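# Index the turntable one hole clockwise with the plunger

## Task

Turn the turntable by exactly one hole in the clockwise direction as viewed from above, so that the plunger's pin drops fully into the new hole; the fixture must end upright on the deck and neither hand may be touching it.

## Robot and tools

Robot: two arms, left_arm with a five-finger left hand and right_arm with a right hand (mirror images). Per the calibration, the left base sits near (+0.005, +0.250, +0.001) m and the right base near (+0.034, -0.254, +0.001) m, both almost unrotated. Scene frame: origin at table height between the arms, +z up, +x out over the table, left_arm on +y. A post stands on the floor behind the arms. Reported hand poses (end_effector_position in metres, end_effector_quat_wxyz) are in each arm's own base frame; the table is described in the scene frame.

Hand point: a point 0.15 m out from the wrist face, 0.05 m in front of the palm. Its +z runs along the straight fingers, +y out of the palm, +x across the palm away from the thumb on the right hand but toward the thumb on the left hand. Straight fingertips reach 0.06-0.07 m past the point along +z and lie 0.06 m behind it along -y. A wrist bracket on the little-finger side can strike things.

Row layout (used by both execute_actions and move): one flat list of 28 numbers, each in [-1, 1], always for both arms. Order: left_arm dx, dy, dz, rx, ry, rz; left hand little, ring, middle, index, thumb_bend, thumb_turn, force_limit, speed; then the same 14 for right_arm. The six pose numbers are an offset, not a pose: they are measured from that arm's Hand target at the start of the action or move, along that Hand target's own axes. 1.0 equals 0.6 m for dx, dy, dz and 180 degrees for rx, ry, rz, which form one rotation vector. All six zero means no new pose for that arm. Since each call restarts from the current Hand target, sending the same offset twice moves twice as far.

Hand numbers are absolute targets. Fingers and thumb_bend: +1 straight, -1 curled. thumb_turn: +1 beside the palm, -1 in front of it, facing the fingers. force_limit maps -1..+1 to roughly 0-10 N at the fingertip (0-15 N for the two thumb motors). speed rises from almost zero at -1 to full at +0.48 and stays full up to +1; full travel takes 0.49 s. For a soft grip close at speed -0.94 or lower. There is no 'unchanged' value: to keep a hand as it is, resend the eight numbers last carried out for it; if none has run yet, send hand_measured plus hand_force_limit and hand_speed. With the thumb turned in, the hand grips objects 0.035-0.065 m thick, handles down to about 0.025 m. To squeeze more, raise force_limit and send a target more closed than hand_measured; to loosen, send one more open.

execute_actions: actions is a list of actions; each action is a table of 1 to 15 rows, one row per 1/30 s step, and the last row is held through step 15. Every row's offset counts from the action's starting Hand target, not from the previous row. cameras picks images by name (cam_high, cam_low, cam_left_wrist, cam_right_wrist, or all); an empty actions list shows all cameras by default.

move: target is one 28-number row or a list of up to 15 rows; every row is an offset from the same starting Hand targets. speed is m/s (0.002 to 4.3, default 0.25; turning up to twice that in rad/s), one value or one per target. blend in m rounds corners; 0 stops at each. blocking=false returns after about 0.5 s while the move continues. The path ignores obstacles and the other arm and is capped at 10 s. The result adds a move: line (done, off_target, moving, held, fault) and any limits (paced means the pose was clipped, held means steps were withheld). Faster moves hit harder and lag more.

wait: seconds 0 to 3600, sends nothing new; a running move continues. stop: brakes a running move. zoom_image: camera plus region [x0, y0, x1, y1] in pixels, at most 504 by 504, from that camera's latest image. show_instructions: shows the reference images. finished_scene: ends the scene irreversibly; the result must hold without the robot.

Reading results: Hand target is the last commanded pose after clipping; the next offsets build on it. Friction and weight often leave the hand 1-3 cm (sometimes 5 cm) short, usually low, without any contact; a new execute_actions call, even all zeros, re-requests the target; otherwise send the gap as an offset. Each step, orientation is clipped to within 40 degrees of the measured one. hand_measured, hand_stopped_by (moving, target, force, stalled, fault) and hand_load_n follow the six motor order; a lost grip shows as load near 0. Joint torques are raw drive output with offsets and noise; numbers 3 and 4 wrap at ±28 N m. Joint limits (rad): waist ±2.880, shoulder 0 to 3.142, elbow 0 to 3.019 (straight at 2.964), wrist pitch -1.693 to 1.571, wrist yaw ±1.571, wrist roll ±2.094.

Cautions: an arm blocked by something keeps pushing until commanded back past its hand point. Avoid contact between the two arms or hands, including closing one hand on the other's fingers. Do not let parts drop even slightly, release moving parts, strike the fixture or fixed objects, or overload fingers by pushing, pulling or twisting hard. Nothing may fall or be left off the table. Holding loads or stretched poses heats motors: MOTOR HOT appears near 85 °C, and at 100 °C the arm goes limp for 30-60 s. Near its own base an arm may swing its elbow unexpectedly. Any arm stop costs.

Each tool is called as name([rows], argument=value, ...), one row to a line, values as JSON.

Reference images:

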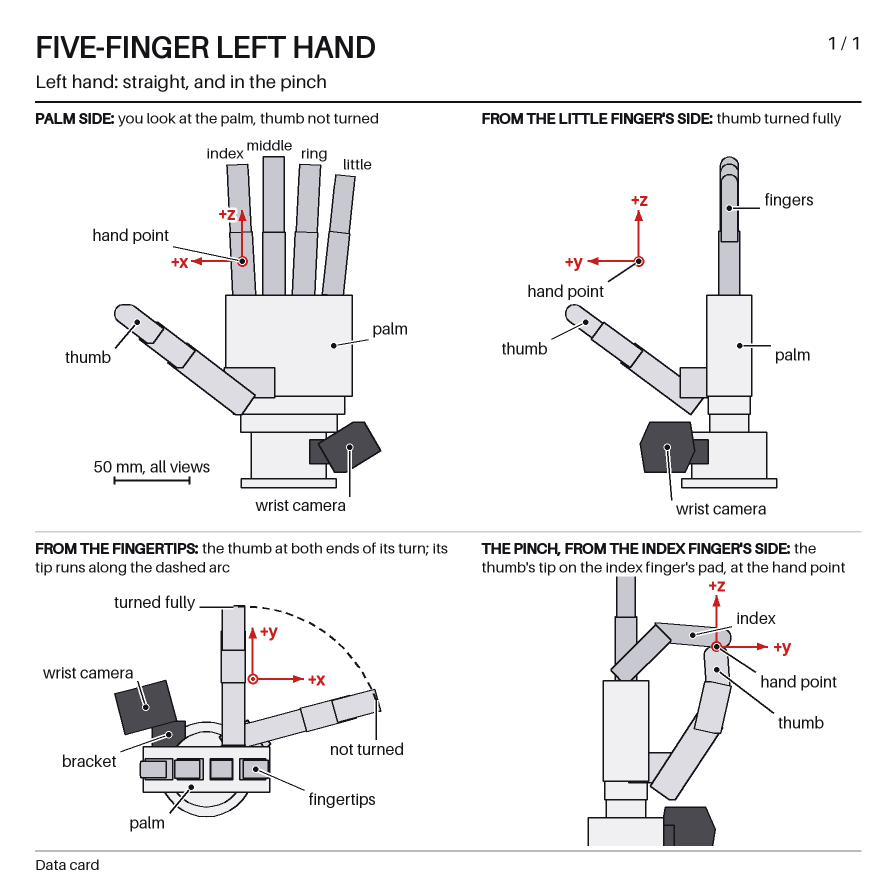

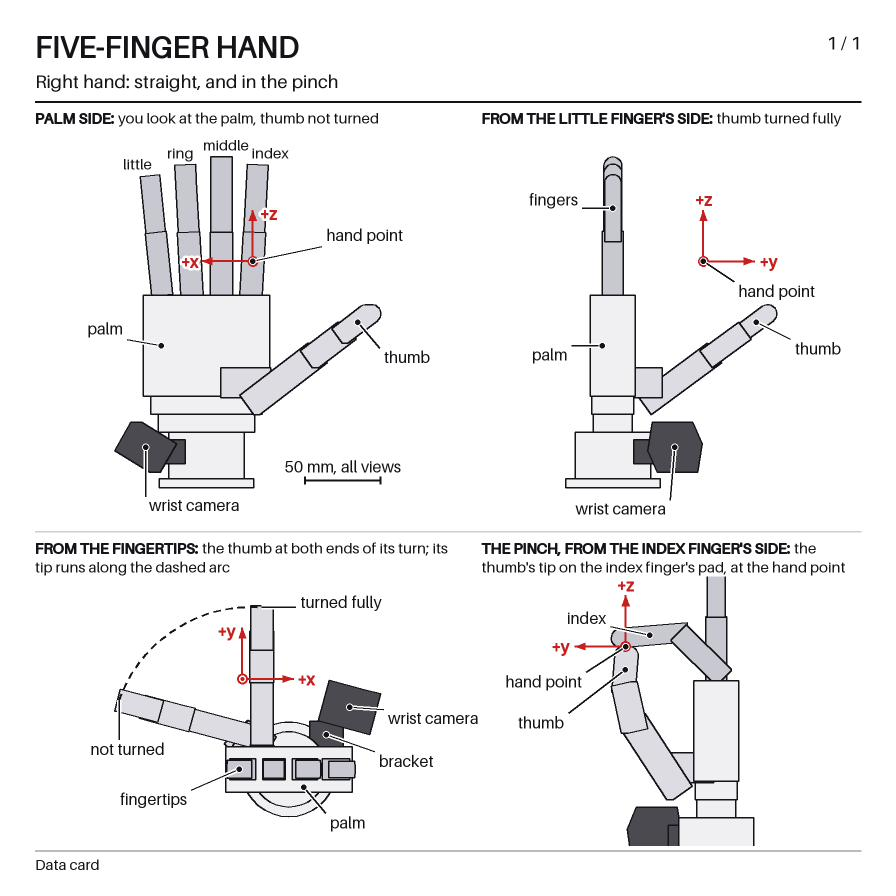

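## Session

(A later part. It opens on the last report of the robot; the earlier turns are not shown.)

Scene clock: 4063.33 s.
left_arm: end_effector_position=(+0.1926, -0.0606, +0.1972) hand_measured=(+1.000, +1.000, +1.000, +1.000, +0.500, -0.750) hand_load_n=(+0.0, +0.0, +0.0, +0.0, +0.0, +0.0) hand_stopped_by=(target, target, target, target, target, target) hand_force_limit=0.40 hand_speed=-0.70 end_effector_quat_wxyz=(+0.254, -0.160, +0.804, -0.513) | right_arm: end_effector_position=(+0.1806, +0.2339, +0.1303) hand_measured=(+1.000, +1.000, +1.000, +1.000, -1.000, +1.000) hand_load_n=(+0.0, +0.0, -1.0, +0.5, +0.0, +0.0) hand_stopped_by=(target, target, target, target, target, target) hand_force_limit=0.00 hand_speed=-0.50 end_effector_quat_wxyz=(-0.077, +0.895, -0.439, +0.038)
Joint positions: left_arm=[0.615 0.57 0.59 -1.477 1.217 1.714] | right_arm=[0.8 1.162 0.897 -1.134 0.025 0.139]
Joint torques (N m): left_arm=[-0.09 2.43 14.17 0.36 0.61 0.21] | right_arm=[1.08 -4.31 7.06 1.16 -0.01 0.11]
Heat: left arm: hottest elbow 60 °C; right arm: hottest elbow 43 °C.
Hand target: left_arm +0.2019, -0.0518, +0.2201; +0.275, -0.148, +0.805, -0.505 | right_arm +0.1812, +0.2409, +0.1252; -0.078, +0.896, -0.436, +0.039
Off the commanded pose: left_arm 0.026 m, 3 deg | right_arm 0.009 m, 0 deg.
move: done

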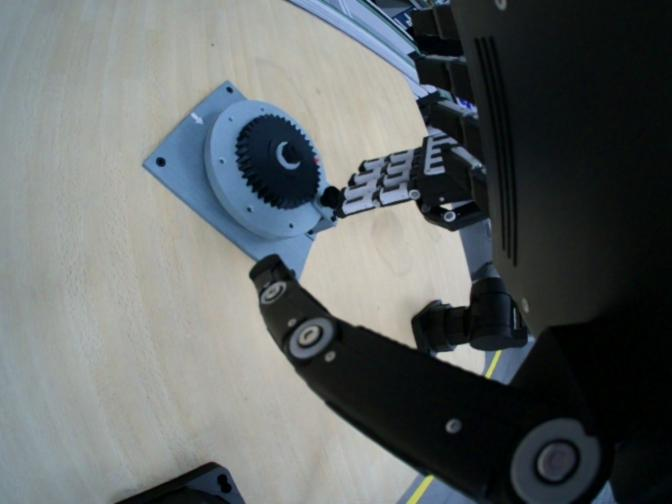

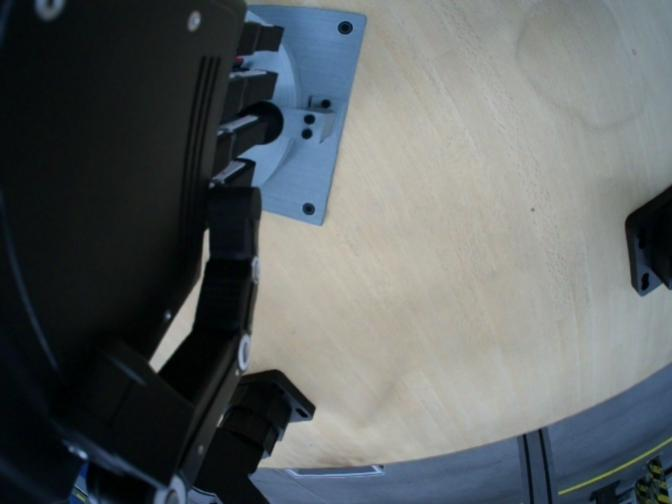

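move(target=[0,0,0,0,0,0,1,1,1,1,0.5,-0.75,0.4,-0.7,0,0.0044,0.0246,0,0,0,1,1,1,1,-1,1,0,-0.5], speed=0.03, cameras=["cam_left_wrist","cam_right_wrist"])

zoom_image(camera="cam_left_wrist", region=[280, 120, 440, 240])

zoom_image(camera="cam_right_wrist", region=[200, 50, 360, 170])

Scene clock: 4082.17 s.
left_arm: end_effector_position=(+0.1926, -0.0606, +0.1972) hand_measured=(+1.000, +1.000, +1.000, +1.000, +0.500, -0.750) hand_load_n=(+0.0, +0.0, +0.0, +0.0, +0.0, +0.0) hand_stopped_by=(target, target, target, target, target, target) hand_force_limit=0.40 hand_speed=-0.70 end_effector_quat_wxyz=(+0.254, -0.160, +0.804, -0.513) | right_arm: end_effector_position=(+0.1807, +0.2340, +0.1289) hand_measured=(+1.000, +1.000, +1.000, +1.000, -1.000, +1.000) hand_load_n=(+0.0, +0.0, -5.5, +0.0, +0.0, +0.0) hand_stopped_by=(target, target, target, target, target, target) hand_force_limit=0.00 hand_speed=-0.50 end_effector_quat_wxyz=(-0.081, +0.894, -0.439, +0.040)
Joint positions: left_arm=[0.615 0.57 0.59 -1.477 1.217 1.714] | right_arm=[0.8 1.157 0.889 -1.123 0.025 0.139]
Joint torques (N m): left_arm=[-0.44 2.78 14.28 0.29 0.6 0.2] | right_arm=[0.97 -3.37 5.6 2.56 0 0.11]
Heat: left arm: hottest elbow 60 °C; right arm: hottest elbow 43 °C.
Hand target: left_arm +0.2019, -0.0518, +0.2201; +0.275, -0.148, +0.805, -0.505 | right_arm +0.1812, +0.2409, +0.1103; -0.078, +0.896, -0.436, +0.039
Off the commanded pose: left_arm 0.026 m, 3 deg | right_arm 0.020 m, 0 deg.
move: off_target (right_arm)

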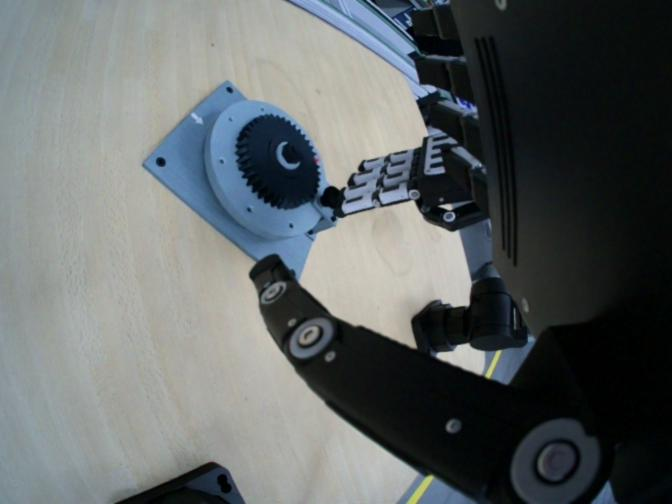

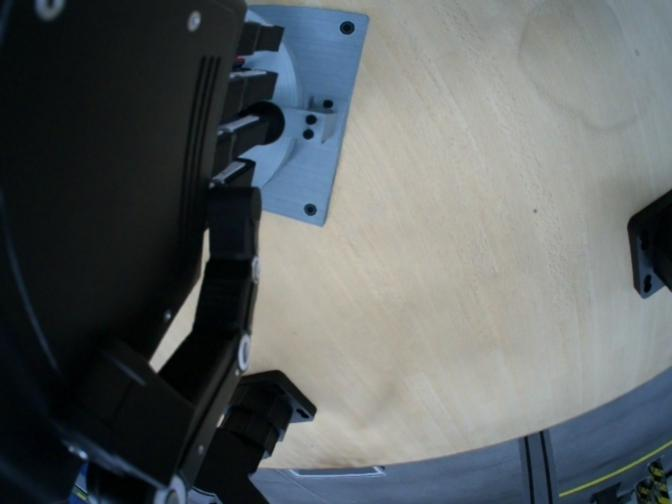

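Scaled by 3.150 from the camera's image (finer frame: 960x720).

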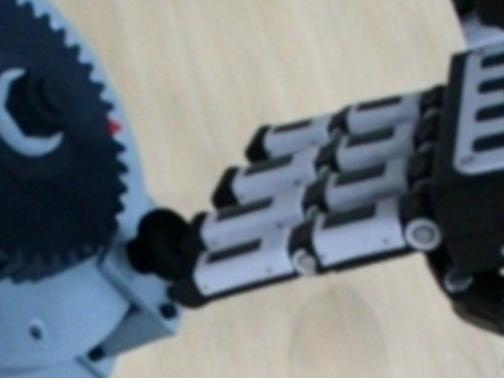

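Scaled by 3.150 from the camera's image (finer frame: 960x720).

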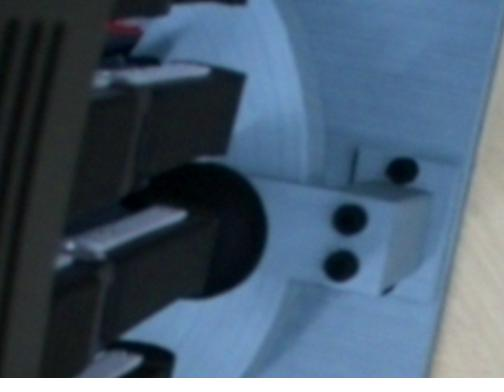

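move(target=[0,0,0,0,0,0,1,1,1,1,0.5,-0.75,0.4,-0.7,0,0.0044,0.0246,0,0,0,1,1,1,1,-1,1,0,-0.5], speed=0.03, cameras=["cam_left_wrist","cam_right_wrist"])

zoom_image(camera="cam_left_wrist", region=[280, 120, 440, 240])

Scene clock: 4094.37 s.
left_arm: end_effector_position=(+0.1926, -0.0606, +0.1972) hand_measured=(+1.000, +1.000, +1.000, +1.000, +0.500, -0.750) hand_load_n=(+0.0, +0.0, -0.5, +0.0, +0.0, +0.0) hand_stopped_by=(target, target, target, target, target, target) hand_force_limit=0.40 hand_speed=-0.70 end_effector_quat_wxyz=(+0.254, -0.160, +0.804, -0.513) | right_arm: end_effector_position=(+0.1919, +0.2452, +0.1103) hand_measured=(+1.000, +1.000, +1.000, +1.000, -1.000, +1.000) hand_load_n=(+0.0, +0.0, +0.5, +0.0, +0.0, +0.0) hand_stopped_by=(target, target, target, target, target, target) hand_force_limit=0.00 hand_speed=-0.50 end_effector_quat_wxyz=(-0.101, +0.892, -0.439, +0.047)
Joint positions: left_arm=[0.615 0.57 0.59 -1.477 1.217 1.714] | right_arm=[0.8 1.185 0.86 -1.024 0.027 0.141]
Joint torques (N m): left_arm=[0.5 1.9 14.02 0.51 0.65 0.17] | right_arm=[1.03 -4.6 5.59 0.18 -0.06 0.08]
Heat: left arm: hottest elbow 60 °C; right arm: hottest elbow 42 °C.
Hand target: left_arm +0.2019, -0.0518, +0.2201; +0.275, -0.148, +0.805, -0.505 | right_arm +0.1812, +0.2409, +0.0952; -0.078, +0.896, -0.436, +0.039
Off the commanded pose: left_arm 0.026 m, 3 deg | right_arm 0.019 m, 3 deg.
move: off_target (right_arm)

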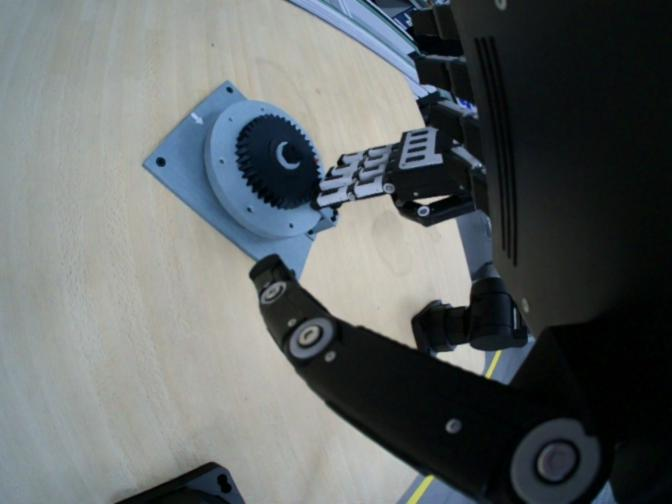

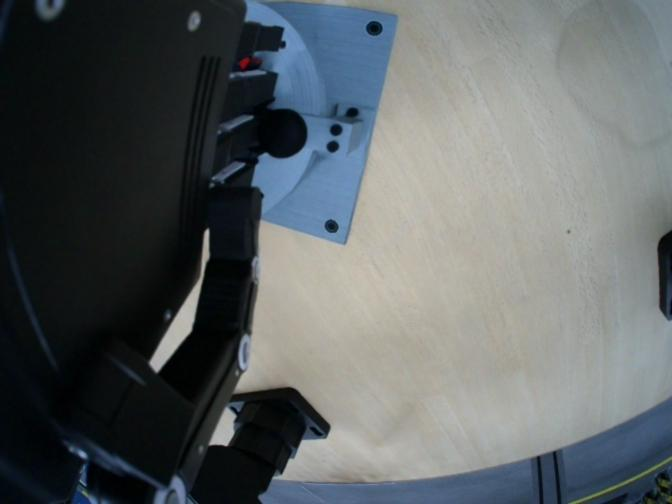

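Scaled by 3.150 from the camera's image (finer frame: 960x720).

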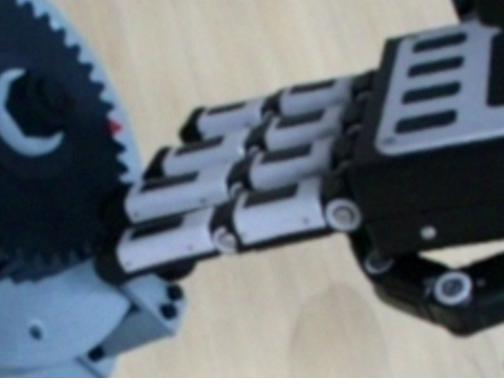

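move(target=[0,0,0,0,0,0,1,1,1,1,0.5,-0.75,0.4,-0.7,-0.005,-0.045,-0.17,0,0,0,1,1,1,1,-1,1,0,-0.5], speed=0.08, cameras=["cam_left_wrist","cam_right_wrist"])

zoom_image(camera="cam_left_wrist", region=[180, 90, 360, 225])

Scene clock: 4107.20 s.
left_arm: end_effector_position=(+0.1926, -0.0606, +0.1972) hand_measured=(+1.000, +1.000, +1.000, +1.000, +0.500, -0.750) hand_load_n=(+0.0, -0.5, +0.0, -0.5, +0.0, -0.5) hand_stopped_by=(target, target, target, target, target, target) hand_force_limit=0.40 hand_speed=-0.70 end_effector_quat_wxyz=(+0.254, -0.160, +0.804, -0.513) | right_arm: end_effector_position=(+0.1800, +0.2351, +0.1777) hand_measured=(+1.000, +1.000, +1.000, +1.000, -1.000, +1.000) hand_load_n=(+0.0, +0.0, +0.0, +0.0, +0.0, +0.0) hand_stopped_by=(target, target, target, target, target, target) hand_force_limit=0.00 hand_speed=-0.50 end_effector_quat_wxyz=(-0.051, +0.896, -0.440, +0.031)
Joint positions: left_arm=[0.615 0.57 0.59 -1.477 1.217 1.714] | right_arm=[0.805 1.179 1.034 -1.311 0.029 0.145]
Joint torques (N m): left_arm=[0.62 2.55 14.17 0.49 0.64 0.23] | right_arm=[0.85 -8.06 10.7 -0.2 -0.11 0.1]
Heat: left arm: hottest elbow 60 °C; right arm: hottest elbow 41 °C.
Hand target: left_arm +0.2019, -0.0518, +0.2201; +0.275, -0.148, +0.805, -0.505 | right_arm +0.1862, +0.2487, +0.2003; -0.078, +0.896, -0.436, +0.039
Off the commanded pose: left_arm 0.026 m, 3 deg | right_arm 0.027 m, 3 deg.
move: off_target (right_arm)

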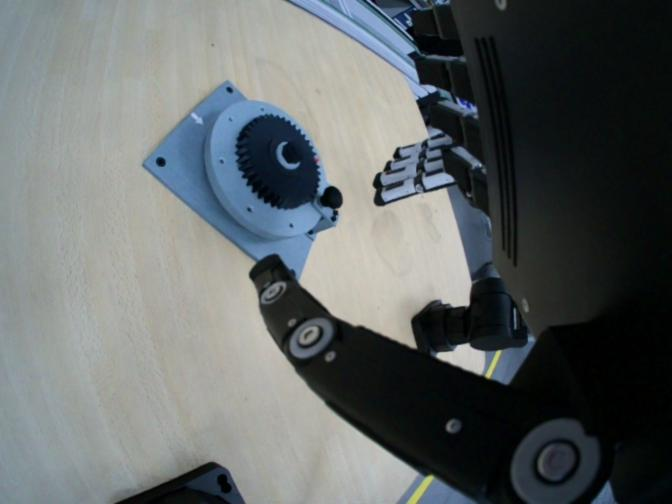

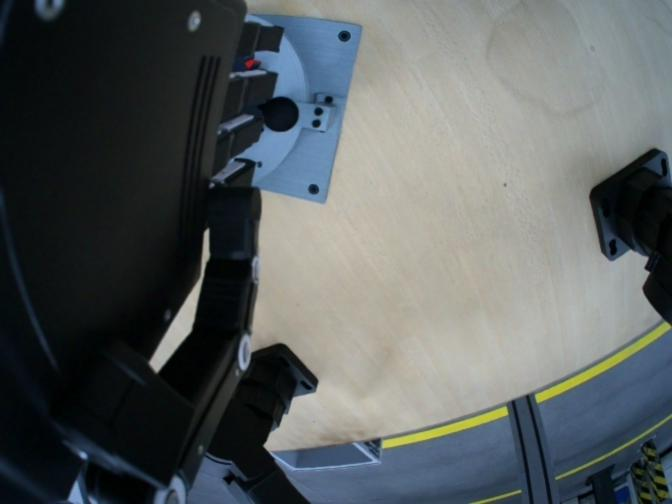

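Scaled by 2.800 from the camera's image (finer frame: 960x720).

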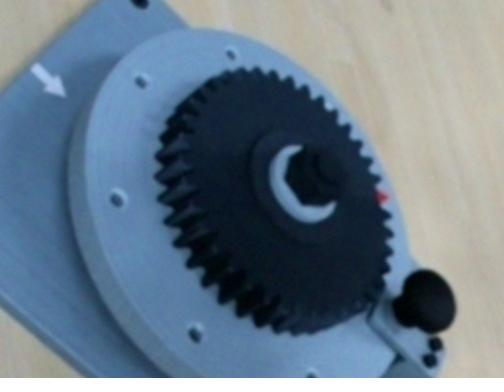

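move(target=[0,0,0,0,0,0,1,1,1,1,0.5,-0.75,0.4,-0.7,0.105,0.0665,-0.0965,0,0,0,1,1,1,1,-1,1,0,-0.5], speed=0.15, cameras=["cam_left_wrist","cam_right_wrist","cam_high"])

zoom_image(camera="cam_left_wrist", region=[290, 160, 370, 220])

zoom_image(camera="cam_high", region=[200, 180, 330, 280])

Scene clock: 4165.77 s.
left_arm: end_effector_position=(+0.1926, -0.0606, +0.1972) hand_measured=(+1.000, +1.000, +1.000, +1.000, +0.500, -0.750) hand_load_n=(+0.0, +0.0, +0.0, +0.0, +0.0, +0.0) hand_stopped_by=(target, target, target, target, target, target) hand_force_limit=0.40 hand_speed=-0.70 end_effector_quat_wxyz=(+0.254, -0.160, +0.804, -0.513) | right_arm: end_effector_position=(+0.1751, +0.1650, +0.2296) hand_measured=(+1.000, +1.000, +1.000, +1.000, -1.000, +1.000) hand_load_n=(+0.0, +0.0, +0.0, +0.0, +0.0, +0.0) hand_stopped_by=(target, target, target, target, target, target) hand_force_limit=0.00 hand_speed=-0.50 end_effector_quat_wxyz=(-0.055, +0.899, -0.434, +0.027)
Joint positions: left_arm=[0.615 0.57 0.59 -1.477 1.217 1.714] | right_arm=[0.635 1.03 1.064 -1.482 -0.003 -0.035]
Joint torques (N m): left_arm=[0.44 2.61 14.13 0.24 0.61 0.15] | right_arm=[-0.97 -5.25 10.85 -0.13 -0.16 -0.08]
Heat: left arm: hottest elbow 60 °C; right arm: hottest elbow 45 °C.
Hand target: left_arm +0.2019, -0.0518, +0.2201; +0.275, -0.148, +0.805, -0.505 | right_arm +0.1861, +0.1687, +0.2505; -0.078, +0.896, -0.436, +0.039
Off the commanded pose: left_arm 0.026 m, 3 deg | right_arm 0.024 m, 3 deg.
move: off_target (right_arm)
Images, in order (width x height): cam_high 672x504, cam_left_wrist 672x504, cam_right_wrist 672x504.

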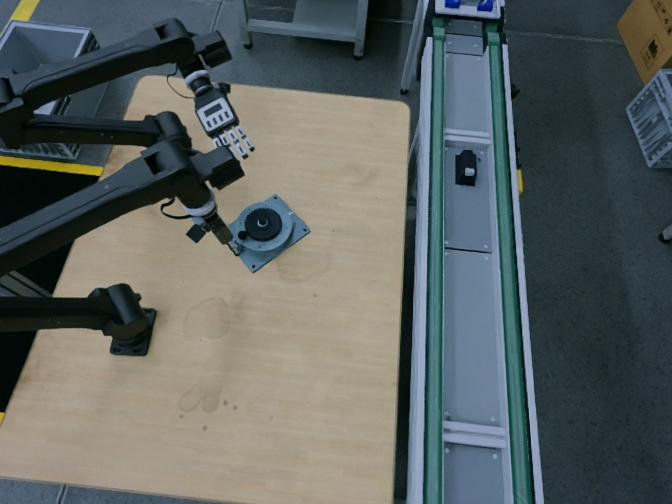

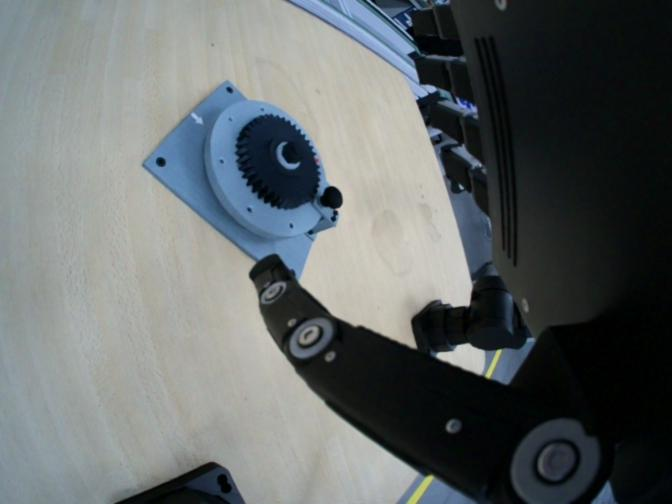

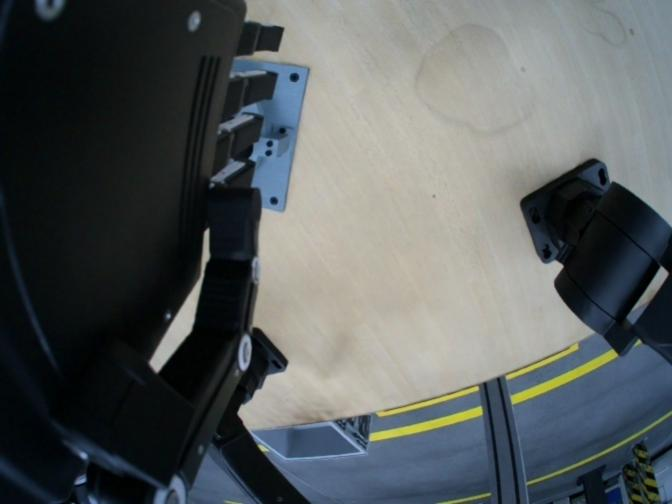

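Scaled by 6.300 from the camera's image (finer frame: 960x720).

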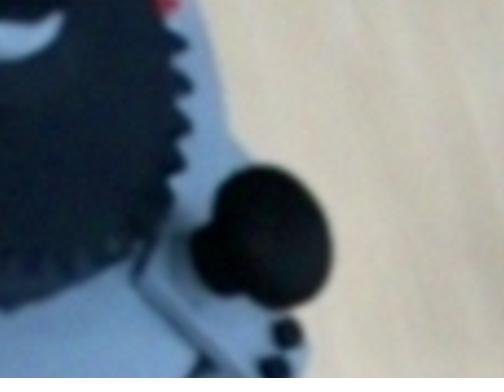

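Scaled by 3.877 from the camera's image (finer frame: 960x720).

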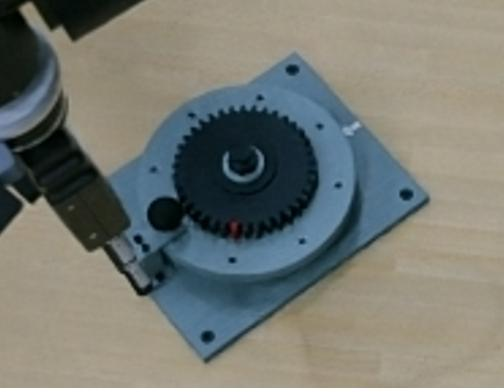

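finished_scene()

The scene is finished: the task was done.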